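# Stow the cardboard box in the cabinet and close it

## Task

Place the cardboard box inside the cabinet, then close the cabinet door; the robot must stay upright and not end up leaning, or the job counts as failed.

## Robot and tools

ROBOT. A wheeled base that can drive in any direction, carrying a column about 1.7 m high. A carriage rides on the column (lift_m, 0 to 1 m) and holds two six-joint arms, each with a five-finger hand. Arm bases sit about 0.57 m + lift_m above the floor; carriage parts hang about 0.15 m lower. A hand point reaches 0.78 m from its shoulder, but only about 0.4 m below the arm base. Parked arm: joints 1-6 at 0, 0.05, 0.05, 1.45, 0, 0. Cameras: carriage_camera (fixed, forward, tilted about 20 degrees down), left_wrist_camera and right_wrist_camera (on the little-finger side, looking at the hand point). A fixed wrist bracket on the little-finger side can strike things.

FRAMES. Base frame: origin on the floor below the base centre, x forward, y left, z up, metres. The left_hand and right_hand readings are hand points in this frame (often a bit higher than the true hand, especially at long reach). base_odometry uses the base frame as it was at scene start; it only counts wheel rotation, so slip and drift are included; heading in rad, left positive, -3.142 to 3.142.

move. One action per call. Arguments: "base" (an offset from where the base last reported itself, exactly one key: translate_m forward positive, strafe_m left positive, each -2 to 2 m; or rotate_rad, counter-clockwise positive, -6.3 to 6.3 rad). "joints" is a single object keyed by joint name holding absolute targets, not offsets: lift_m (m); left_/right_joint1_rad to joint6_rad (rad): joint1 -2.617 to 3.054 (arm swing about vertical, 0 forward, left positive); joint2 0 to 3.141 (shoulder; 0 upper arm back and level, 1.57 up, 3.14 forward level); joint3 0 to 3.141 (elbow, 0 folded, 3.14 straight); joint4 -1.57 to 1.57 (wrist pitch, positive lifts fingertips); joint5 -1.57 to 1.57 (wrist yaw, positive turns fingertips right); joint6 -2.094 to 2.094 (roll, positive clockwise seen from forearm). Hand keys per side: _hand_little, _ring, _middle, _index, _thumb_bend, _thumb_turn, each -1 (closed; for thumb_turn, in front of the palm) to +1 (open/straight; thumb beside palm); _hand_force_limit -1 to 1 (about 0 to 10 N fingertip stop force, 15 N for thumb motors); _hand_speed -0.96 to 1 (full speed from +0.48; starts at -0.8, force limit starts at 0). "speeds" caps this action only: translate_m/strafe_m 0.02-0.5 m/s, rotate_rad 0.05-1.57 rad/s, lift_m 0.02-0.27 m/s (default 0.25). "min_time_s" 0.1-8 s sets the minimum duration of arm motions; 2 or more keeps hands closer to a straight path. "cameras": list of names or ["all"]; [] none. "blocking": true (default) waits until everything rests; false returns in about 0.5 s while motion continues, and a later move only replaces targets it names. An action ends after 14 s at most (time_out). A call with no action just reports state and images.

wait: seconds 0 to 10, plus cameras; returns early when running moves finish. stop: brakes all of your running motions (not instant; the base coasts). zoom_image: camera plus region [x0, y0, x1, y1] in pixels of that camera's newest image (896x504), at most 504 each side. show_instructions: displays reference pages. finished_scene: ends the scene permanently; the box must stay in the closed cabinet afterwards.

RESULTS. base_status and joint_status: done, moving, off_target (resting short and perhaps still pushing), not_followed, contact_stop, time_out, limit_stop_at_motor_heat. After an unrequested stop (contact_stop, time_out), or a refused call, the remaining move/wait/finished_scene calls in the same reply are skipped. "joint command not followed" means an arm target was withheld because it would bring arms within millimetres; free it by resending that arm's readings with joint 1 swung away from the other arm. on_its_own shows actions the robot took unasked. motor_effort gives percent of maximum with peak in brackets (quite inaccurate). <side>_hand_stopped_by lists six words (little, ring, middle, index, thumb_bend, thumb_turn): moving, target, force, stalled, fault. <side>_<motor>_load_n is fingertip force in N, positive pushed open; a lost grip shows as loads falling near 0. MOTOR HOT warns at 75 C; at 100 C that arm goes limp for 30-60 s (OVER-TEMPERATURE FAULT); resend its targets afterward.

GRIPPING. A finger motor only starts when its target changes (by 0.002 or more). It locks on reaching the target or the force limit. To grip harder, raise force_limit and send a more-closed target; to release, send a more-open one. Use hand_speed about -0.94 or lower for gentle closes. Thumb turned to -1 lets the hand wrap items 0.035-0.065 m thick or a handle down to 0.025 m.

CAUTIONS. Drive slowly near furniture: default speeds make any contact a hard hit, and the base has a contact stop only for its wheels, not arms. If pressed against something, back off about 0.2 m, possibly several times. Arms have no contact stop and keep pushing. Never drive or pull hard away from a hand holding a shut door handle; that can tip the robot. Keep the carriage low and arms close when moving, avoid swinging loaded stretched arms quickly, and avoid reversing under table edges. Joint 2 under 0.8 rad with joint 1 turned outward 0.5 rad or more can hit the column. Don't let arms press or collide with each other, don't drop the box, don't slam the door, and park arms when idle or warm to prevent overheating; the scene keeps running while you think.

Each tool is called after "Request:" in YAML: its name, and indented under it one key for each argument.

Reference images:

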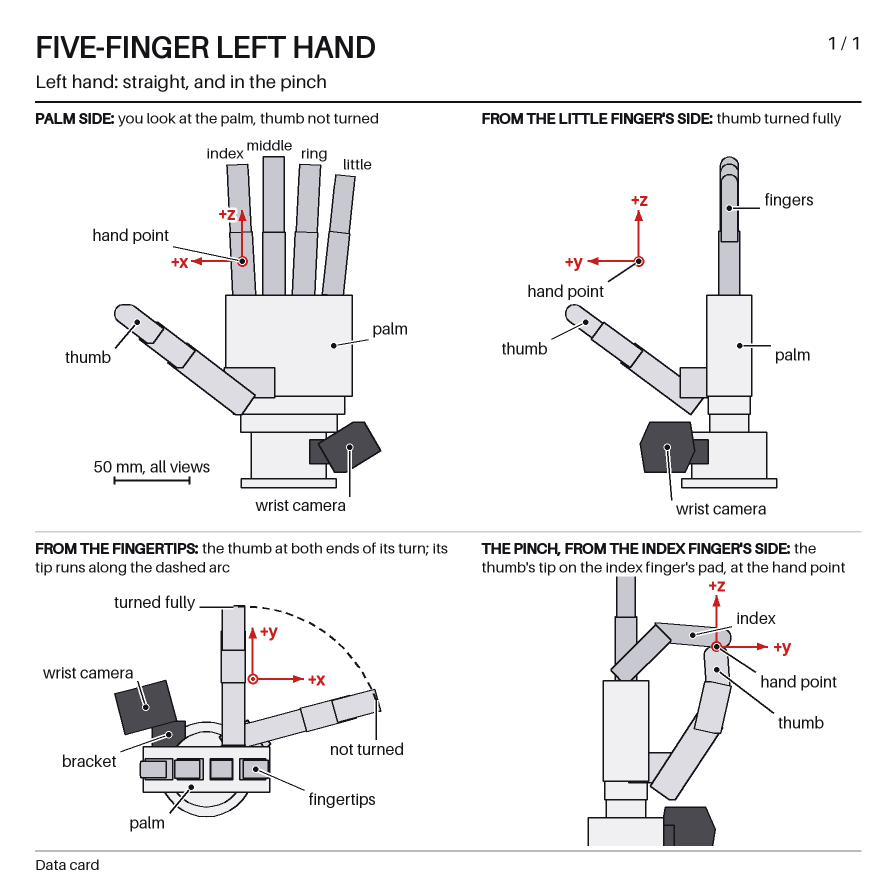

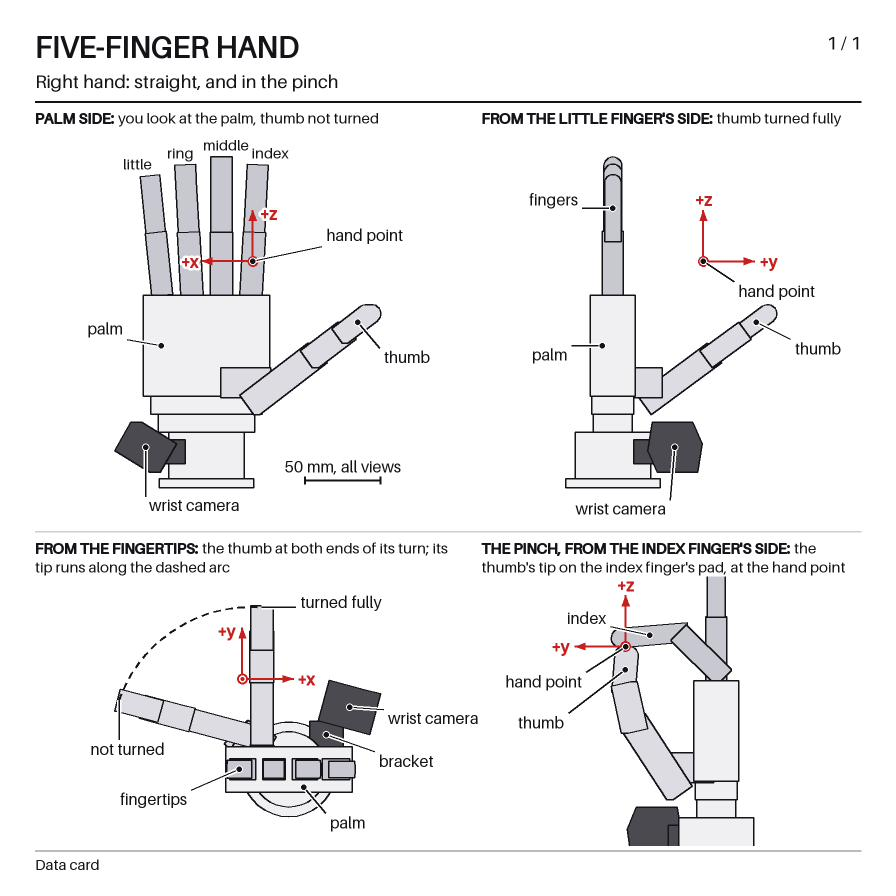

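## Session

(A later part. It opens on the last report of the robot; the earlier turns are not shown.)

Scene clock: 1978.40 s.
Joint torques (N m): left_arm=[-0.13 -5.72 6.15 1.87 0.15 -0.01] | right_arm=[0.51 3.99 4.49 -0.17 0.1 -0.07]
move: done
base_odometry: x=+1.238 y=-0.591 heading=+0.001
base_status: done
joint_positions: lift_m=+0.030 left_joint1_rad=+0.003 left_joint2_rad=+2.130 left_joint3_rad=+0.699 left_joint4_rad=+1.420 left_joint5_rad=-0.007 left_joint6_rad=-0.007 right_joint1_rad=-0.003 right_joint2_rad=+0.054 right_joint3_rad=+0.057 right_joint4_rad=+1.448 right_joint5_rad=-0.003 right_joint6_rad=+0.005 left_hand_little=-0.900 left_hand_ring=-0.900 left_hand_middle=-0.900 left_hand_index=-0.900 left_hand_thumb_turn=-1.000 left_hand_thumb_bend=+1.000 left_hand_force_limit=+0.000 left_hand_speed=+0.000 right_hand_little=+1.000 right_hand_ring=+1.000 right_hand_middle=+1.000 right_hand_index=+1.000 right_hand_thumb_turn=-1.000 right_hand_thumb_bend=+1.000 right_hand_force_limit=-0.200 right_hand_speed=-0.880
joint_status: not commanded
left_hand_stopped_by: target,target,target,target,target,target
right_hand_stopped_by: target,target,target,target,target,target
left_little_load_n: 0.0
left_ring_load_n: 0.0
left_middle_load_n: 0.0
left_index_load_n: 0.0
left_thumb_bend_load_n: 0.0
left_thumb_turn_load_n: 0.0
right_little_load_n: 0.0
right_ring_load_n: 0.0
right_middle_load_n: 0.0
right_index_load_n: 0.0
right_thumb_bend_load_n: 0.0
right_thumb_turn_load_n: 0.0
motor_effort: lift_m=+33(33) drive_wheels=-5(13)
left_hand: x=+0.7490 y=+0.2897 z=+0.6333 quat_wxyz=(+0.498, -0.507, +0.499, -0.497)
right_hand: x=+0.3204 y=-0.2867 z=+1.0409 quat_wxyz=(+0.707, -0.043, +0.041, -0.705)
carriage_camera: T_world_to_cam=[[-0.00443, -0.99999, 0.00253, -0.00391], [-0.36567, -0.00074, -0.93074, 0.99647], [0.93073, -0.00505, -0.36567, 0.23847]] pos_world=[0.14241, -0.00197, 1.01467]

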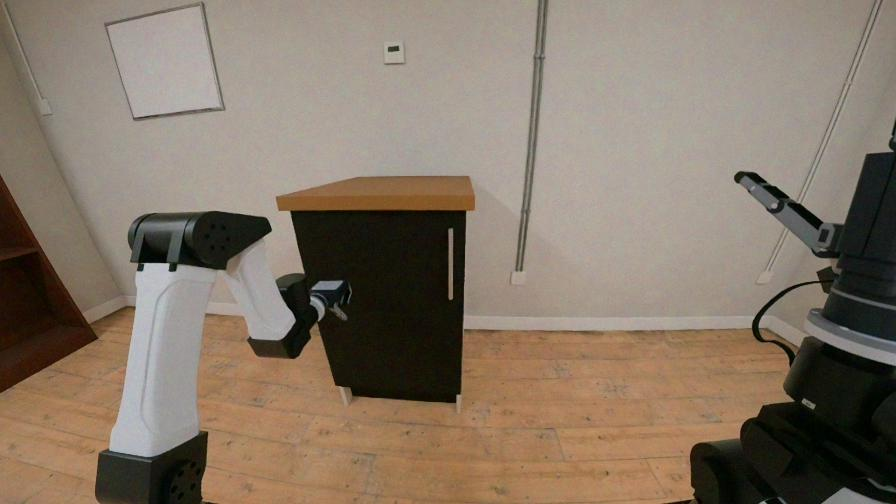

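Request:
move:
  base: {"translate_m": 0.025}
  speeds: {"translate_m": 0.03}
  cameras: ["left_wrist_camera"]

Scene clock: 1985.60 s.
Joint torques (N m): left_arm=[0.21 -5.87 6.05 1.91 0.1 0] | right_arm=[0.51 3.67 4.48 -0.13 0.1 -0.07]
move: done
base_odometry: x=+1.263 y=-0.591 heading=+0.000
base_status: done
joint_positions: lift_m=+0.030 left_joint1_rad=+0.003 left_joint2_rad=+2.130 left_joint3_rad=+0.699 left_joint4_rad=+1.420 left_joint5_rad=-0.007 left_joint6_rad=-0.007 right_joint1_rad=-0.003 right_joint2_rad=+0.053 right_joint3_rad=+0.057 right_joint4_rad=+1.449 right_joint5_rad=-0.003 right_joint6_rad=+0.005 left_hand_little=-0.900 left_hand_ring=-0.900 left_hand_middle=-0.900 left_hand_index=-0.900 left_hand_thumb_turn=-1.000 left_hand_thumb_bend=+1.000 left_hand_force_limit=+0.000 left_hand_speed=+0.000 right_hand_little=+1.000 right_hand_ring=+1.000 right_hand_middle=+1.000 right_hand_index=+1.000 right_hand_thumb_turn=-1.000 right_hand_thumb_bend=+1.000 right_hand_force_limit=-0.200 right_hand_speed=-0.880
joint_status: not commanded
left_hand_stopped_by: target,target,target,target,target,target
right_hand_stopped_by: target,target,target,target,target,target
left_little_load_n: 0.0
left_ring_load_n: 0.0
left_middle_load_n: 0.0
left_index_load_n: 0.0
left_thumb_bend_load_n: 0.0
left_thumb_turn_load_n: 0.0
right_little_load_n: 0.0
right_ring_load_n: 0.0
right_middle_load_n: 0.0
right_index_load_n: 0.0
right_thumb_bend_load_n: 0.0
right_thumb_turn_load_n: 0.0
motor_effort: lift_m=+33(33) drive_wheels=+3(13)
left_hand: x=+0.7491 y=+0.2897 z=+0.6334 quat_wxyz=(+0.498, -0.507, +0.499, -0.497)
right_hand: x=+0.3199 y=-0.2867 z=+1.0410 quat_wxyz=(+0.707, -0.043, +0.041, -0.705)
left_wrist_camera: T_world_to_cam=[[0.03261, -0.27482, 0.96094, -0.54519], [-0.53126, -0.81915, -0.21624, 0.77082], [0.84658, -0.50346, -0.17271, -0.26091]] pos_world=[0.64817, 0.35023, 0.64552]

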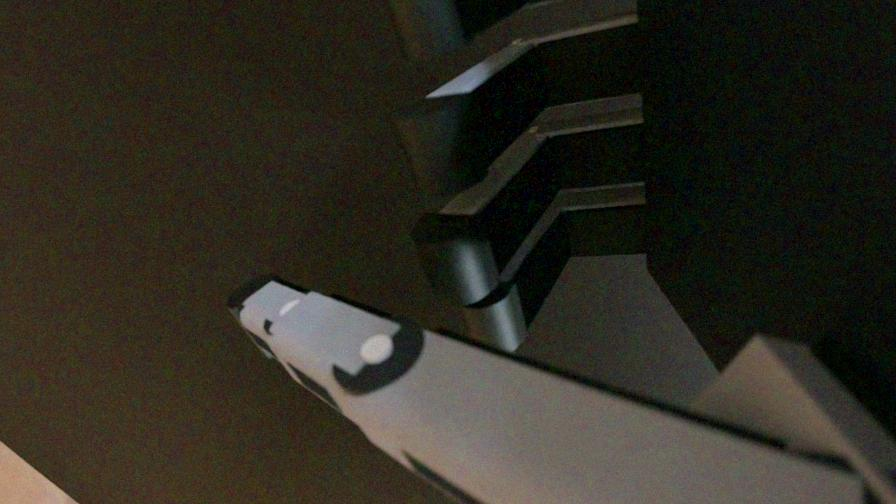

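Request:
move:
  base: {"translate_m": 0.02}
  speeds: {"translate_m": 0.02}

Request:
move:
  base: {"translate_m": 0.015}
  speeds: {"translate_m": 0.02}
  cameras: ["left_wrist_camera", "carriage_camera"]

Scene clock: 1992.90 s.
Joint torques (N m): left_arm=[0.09 -5.75 5.87 1.85 0.16 0] | right_arm=[0.51 3.67 4.48 -0.18 0.1 -0.07]
move: done
base_odometry: x=+1.283 y=-0.591 heading=+0.000
base_status: done
joint_positions: lift_m=+0.030 left_joint1_rad=+0.003 left_joint2_rad=+2.130 left_joint3_rad=+0.700 left_joint4_rad=+1.420 left_joint5_rad=-0.006 left_joint6_rad=-0.007 right_joint1_rad=-0.003 right_joint2_rad=+0.053 right_joint3_rad=+0.057 right_joint4_rad=+1.449 right_joint5_rad=-0.003 right_joint6_rad=+0.005 left_hand_little=-0.900 left_hand_ring=-0.900 left_hand_middle=-0.900 left_hand_index=-0.900 left_hand_thumb_turn=-1.000 left_hand_thumb_bend=+1.000 left_hand_force_limit=+0.000 left_hand_speed=+0.000 right_hand_little=+1.000 right_hand_ring=+1.000 right_hand_middle=+1.000 right_hand_index=+1.000 right_hand_thumb_turn=-1.000 right_hand_thumb_bend=+1.000 right_hand_force_limit=-0.200 right_hand_speed=-0.880
joint_status: not commanded
left_hand_stopped_by: target,target,target,target,target,target
right_hand_stopped_by: target,target,target,target,target,target
left_little_load_n: 0.0
left_ring_load_n: 0.0
left_middle_load_n: 0.0
left_index_load_n: 0.0
left_thumb_bend_load_n: 0.0
left_thumb_turn_load_n: 0.0
right_little_load_n: 0.0
right_ring_load_n: 0.0
right_middle_load_n: 0.0
right_index_load_n: 0.0
right_thumb_bend_load_n: 0.0
right_thumb_turn_load_n: 0.0
motor_effort: lift_m=+33(33) drive_wheels=+3(12)
left_hand: x=+0.7493 y=+0.2896 z=+0.6337 quat_wxyz=(+0.498, -0.507, +0.499, -0.497)
right_hand: x=+0.3199 y=-0.2867 z=+1.0410 quat_wxyz=(+0.707, -0.043, +0.041, -0.705)
pictures: none

Scene clock: 1994.10 s.
Joint torques (N m): left_arm=[-0.01 -5.87 7.01 1.71 0.01 0.02] | right_arm=[0.53 3.86 4.38 -0.18 0.1 -0.07]
move: done
base_odometry: x=+1.298 y=-0.591 heading=+0.000
base_status: done
joint_positions: lift_m=+0.030 left_joint1_rad=+0.004 left_joint2_rad=+2.131 left_joint3_rad=+0.688 left_joint4_rad=+1.436 left_joint5_rad=+0.004 left_joint6_rad=-0.007 right_joint1_rad=-0.003 right_joint2_rad=+0.052 right_joint3_rad=+0.057 right_joint4_rad=+1.450 right_joint5_rad=-0.003 right_joint6_rad=+0.005 left_hand_little=-0.900 left_hand_ring=-0.900 left_hand_middle=-0.900 left_hand_index=-0.901 left_hand_thumb_turn=-1.000 left_hand_thumb_bend=+1.000 left_hand_force_limit=+0.000 left_hand_speed=+0.000 right_hand_little=+1.000 right_hand_ring=+1.000 right_hand_middle=+1.000 right_hand_index=+1.000 right_hand_thumb_turn=-1.000 right_hand_thumb_bend=+1.000 right_hand_force_limit=-0.200 right_hand_speed=-0.880
joint_status: not commanded
left_hand_stopped_by: target,target,target,target,target,target
right_hand_stopped_by: target,target,target,target,target,target
left_little_load_n: 0.0
left_ring_load_n: 0.0
left_middle_load_n: 0.0
left_index_load_n: -6.0
left_thumb_bend_load_n: 0.0
left_thumb_turn_load_n: 0.0
right_little_load_n: 0.0
right_ring_load_n: 0.0
right_middle_load_n: 0.0
right_index_load_n: 0.0
right_thumb_bend_load_n: 0.0
right_thumb_turn_load_n: 0.0
motor_effort: lift_m=+33(33) drive_wheels=+6(12)
left_hand: x=+0.7462 y=+0.2883 z=+0.6330 quat_wxyz=(+0.496, -0.504, +0.500, -0.500)
right_hand: x=+0.3195 y=-0.2867 z=+1.0411 quat_wxyz=(+0.707, -0.042, +0.040, -0.705)
pictures: carriage_camera, left_wrist_camera
carriage_camera: T_world_to_cam=[[-0.00443, -0.99999, 0.00253, -0.00391], [-0.36567, -0.00074, -0.93074, 0.99647], [0.93073, -0.00505, -0.36567, 0.23847]] pos_world=[0.14241, -0.00197, 1.01467]
left_wrist_camera: T_world_to_cam=[[0.02676, -0.275, 0.96107, -0.54069], [-0.5383, -0.81408, -0.21795, 0.77297], [0.84233, -0.51152, -0.16981, -0.25556]] pos_world=[0.64583, 0.34985, 0.64471]

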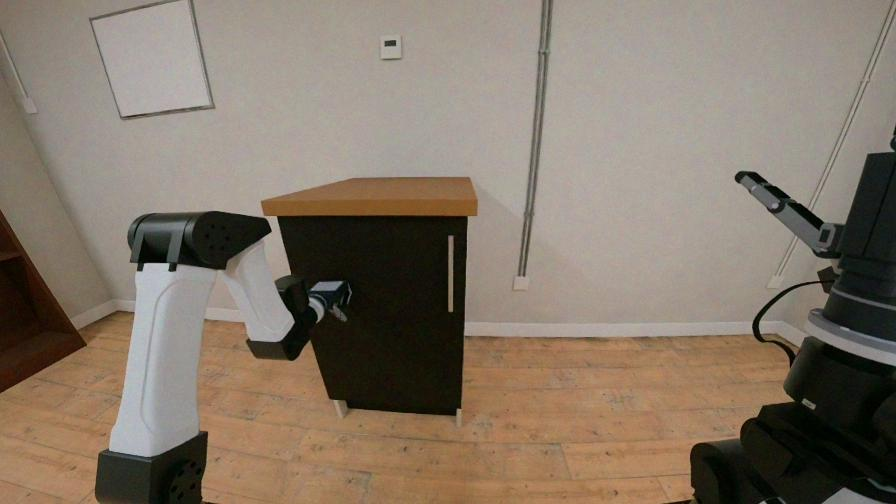

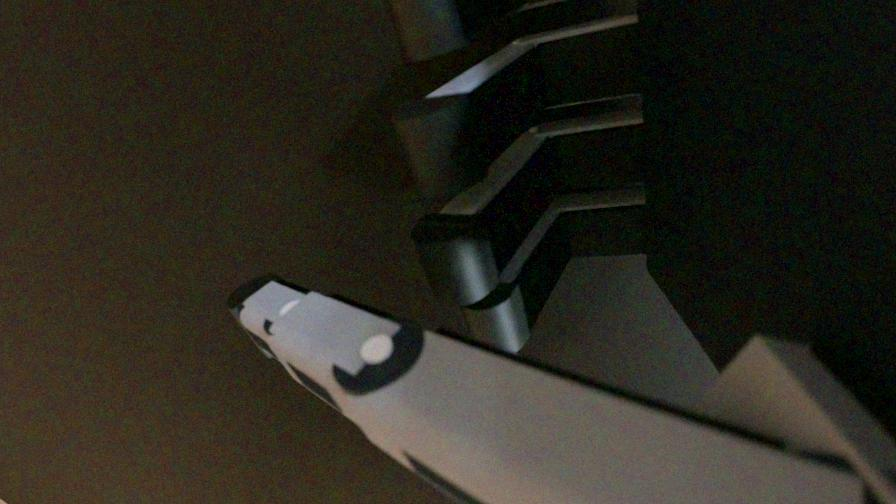

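Request:
move:
  base: {"translate_m": -0.35}
  speeds: {"translate_m": 0.12}

Request:
move:
  joints: {"left_joint1_rad": 0, "left_joint2_rad": 0.05, "left_joint3_rad": 0.05, "left_joint4_rad": 1.45, "left_joint5_rad": 0, "left_joint6_rad": 0}
  min_time_s: 3
  cameras: ["carriage_camera"]

Request:
zoom_image:
  camera: "carriage_camera"
  region: [280, 170, 480, 400]

Scene clock: 2008.57 s.
Joint torques (N m): left_arm=[0.14 -5.85 5.89 1.76 0.03 -0.01] | right_arm=[0.53 4.11 4.37 -0.21 0.1 -0.07]
move: done
base_odometry: x=+0.948 y=-0.591 heading=+0.000
base_status: done
joint_positions: lift_m=+0.030 left_joint1_rad=+0.004 left_joint2_rad=+2.131 left_joint3_rad=+0.701 left_joint4_rad=+1.428 left_joint5_rad=+0.004 left_joint6_rad=-0.007 right_joint1_rad=-0.003 right_joint2_rad=+0.052 right_joint3_rad=+0.057 right_joint4_rad=+1.450 right_joint5_rad=-0.003 right_joint6_rad=+0.005 left_hand_little=-0.900 left_hand_ring=-0.900 left_hand_middle=-0.900 left_hand_index=-0.900 left_hand_thumb_turn=-1.000 left_hand_thumb_bend=+1.000 left_hand_force_limit=+0.000 left_hand_speed=+0.000 right_hand_little=+1.000 right_hand_ring=+1.000 right_hand_middle=+1.000 right_hand_index=+1.000 right_hand_thumb_turn=-1.000 right_hand_thumb_bend=+1.000 right_hand_force_limit=-0.200 right_hand_speed=-0.880
joint_status: not commanded
left_hand_stopped_by: target,target,target,target,target,target
right_hand_stopped_by: target,target,target,target,target,target
left_little_load_n: 0.0
left_ring_load_n: 0.0
left_middle_load_n: 0.0
left_index_load_n: 0.0
left_thumb_bend_load_n: 0.0
left_thumb_turn_load_n: 0.0
right_little_load_n: 0.0
right_ring_load_n: 0.0
right_middle_load_n: 0.0
right_index_load_n: 0.0
right_thumb_bend_load_n: 0.0
right_thumb_turn_load_n: 0.0
motor_effort: lift_m=+33(33) drive_wheels=-2(12)
left_hand: x=+0.7498 y=+0.2884 z=+0.6357 quat_wxyz=(+0.498, -0.502, +0.499, -0.501)
right_hand: x=+0.3195 y=-0.2867 z=+1.0411 quat_wxyz=(+0.707, -0.042, +0.040, -0.705)
pictures: none

Scene clock: 2011.87 s.
Joint torques (N m): left_arm=[0.16 2.45 4.59 0.01 0.09 -0.01] | right_arm=[0.53 3.89 4.53 -0.23 0.1 -0.07]
move: done
base_odometry: x=+0.948 y=-0.591 heading=+0.000
base_status: not commanded
joint_positions: lift_m=+0.030 left_joint1_rad=+0.004 left_joint2_rad=+0.060 left_joint3_rad=+0.059 left_joint4_rad=+1.445 left_joint5_rad=+0.004 left_joint6_rad=-0.007 right_joint1_rad=-0.003 right_joint2_rad=+0.052 right_joint3_rad=+0.057 right_joint4_rad=+1.450 right_joint5_rad=-0.003 right_joint6_rad=+0.005 left_hand_little=-0.900 left_hand_ring=-0.900 left_hand_middle=-0.900 left_hand_index=-0.900 left_hand_thumb_turn=-1.000 left_hand_thumb_bend=+1.000 left_hand_force_limit=+0.000 left_hand_speed=+0.000 right_hand_little=+1.000 right_hand_ring=+1.000 right_hand_middle=+1.000 right_hand_index=+1.000 right_hand_thumb_turn=-1.000 right_hand_thumb_bend=+1.000 right_hand_force_limit=-0.200 right_hand_speed=-0.880
joint_status: all done
left_hand_stopped_by: target,target,target,target,target,target
right_hand_stopped_by: target,target,target,target,target,target
left_little_load_n: 0.0
left_ring_load_n: 0.0
left_middle_load_n: 0.0
left_index_load_n: 0.0
left_thumb_bend_load_n: 0.0
left_thumb_turn_load_n: 0.0
right_little_load_n: 0.0
right_ring_load_n: 0.0
right_middle_load_n: 0.0
right_index_load_n: 0.0
right_thumb_bend_load_n: 0.0
right_thumb_turn_load_n: 0.0
motor_effort: lift_m=+32(33) drive_wheels=-1(2)
left_hand: x=+0.3228 y=+0.2866 z=+1.0407 quat_wxyz=(+0.705, -0.044, +0.046, -0.707)
right_hand: x=+0.3195 y=-0.2867 z=+1.0411 quat_wxyz=(+0.707, -0.042, +0.040, -0.705)
carriage_camera: T_world_to_cam=[[-0.00443, -0.99999, 0.00253, -0.00391], [-0.36567, -0.00074, -0.93074, 0.99647], [0.93073, -0.00505, -0.36567, 0.23847]] pos_world=[0.14241, -0.00197, 1.01467]

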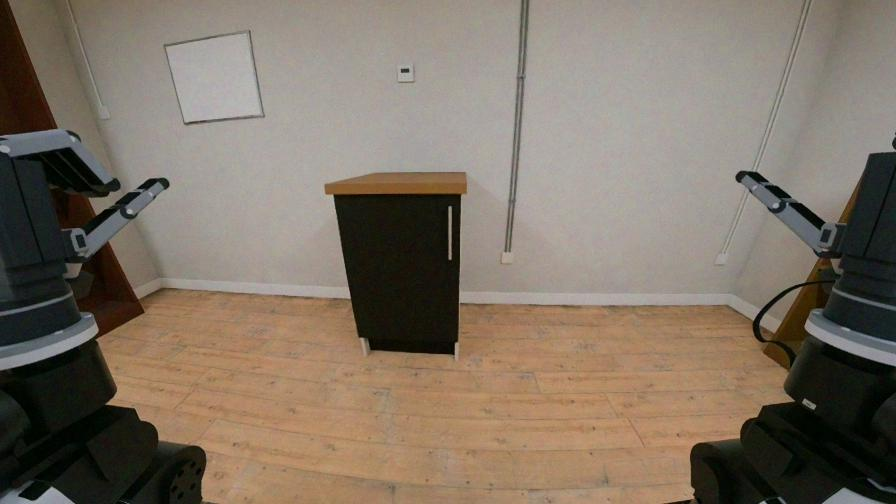

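Scaled by 2.191 from the camera's image (finer frame: 1280x720).

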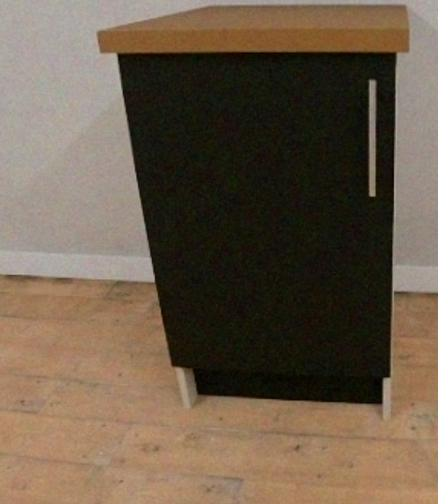

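Request:
finished_scene:

The scene is finished: the task was done.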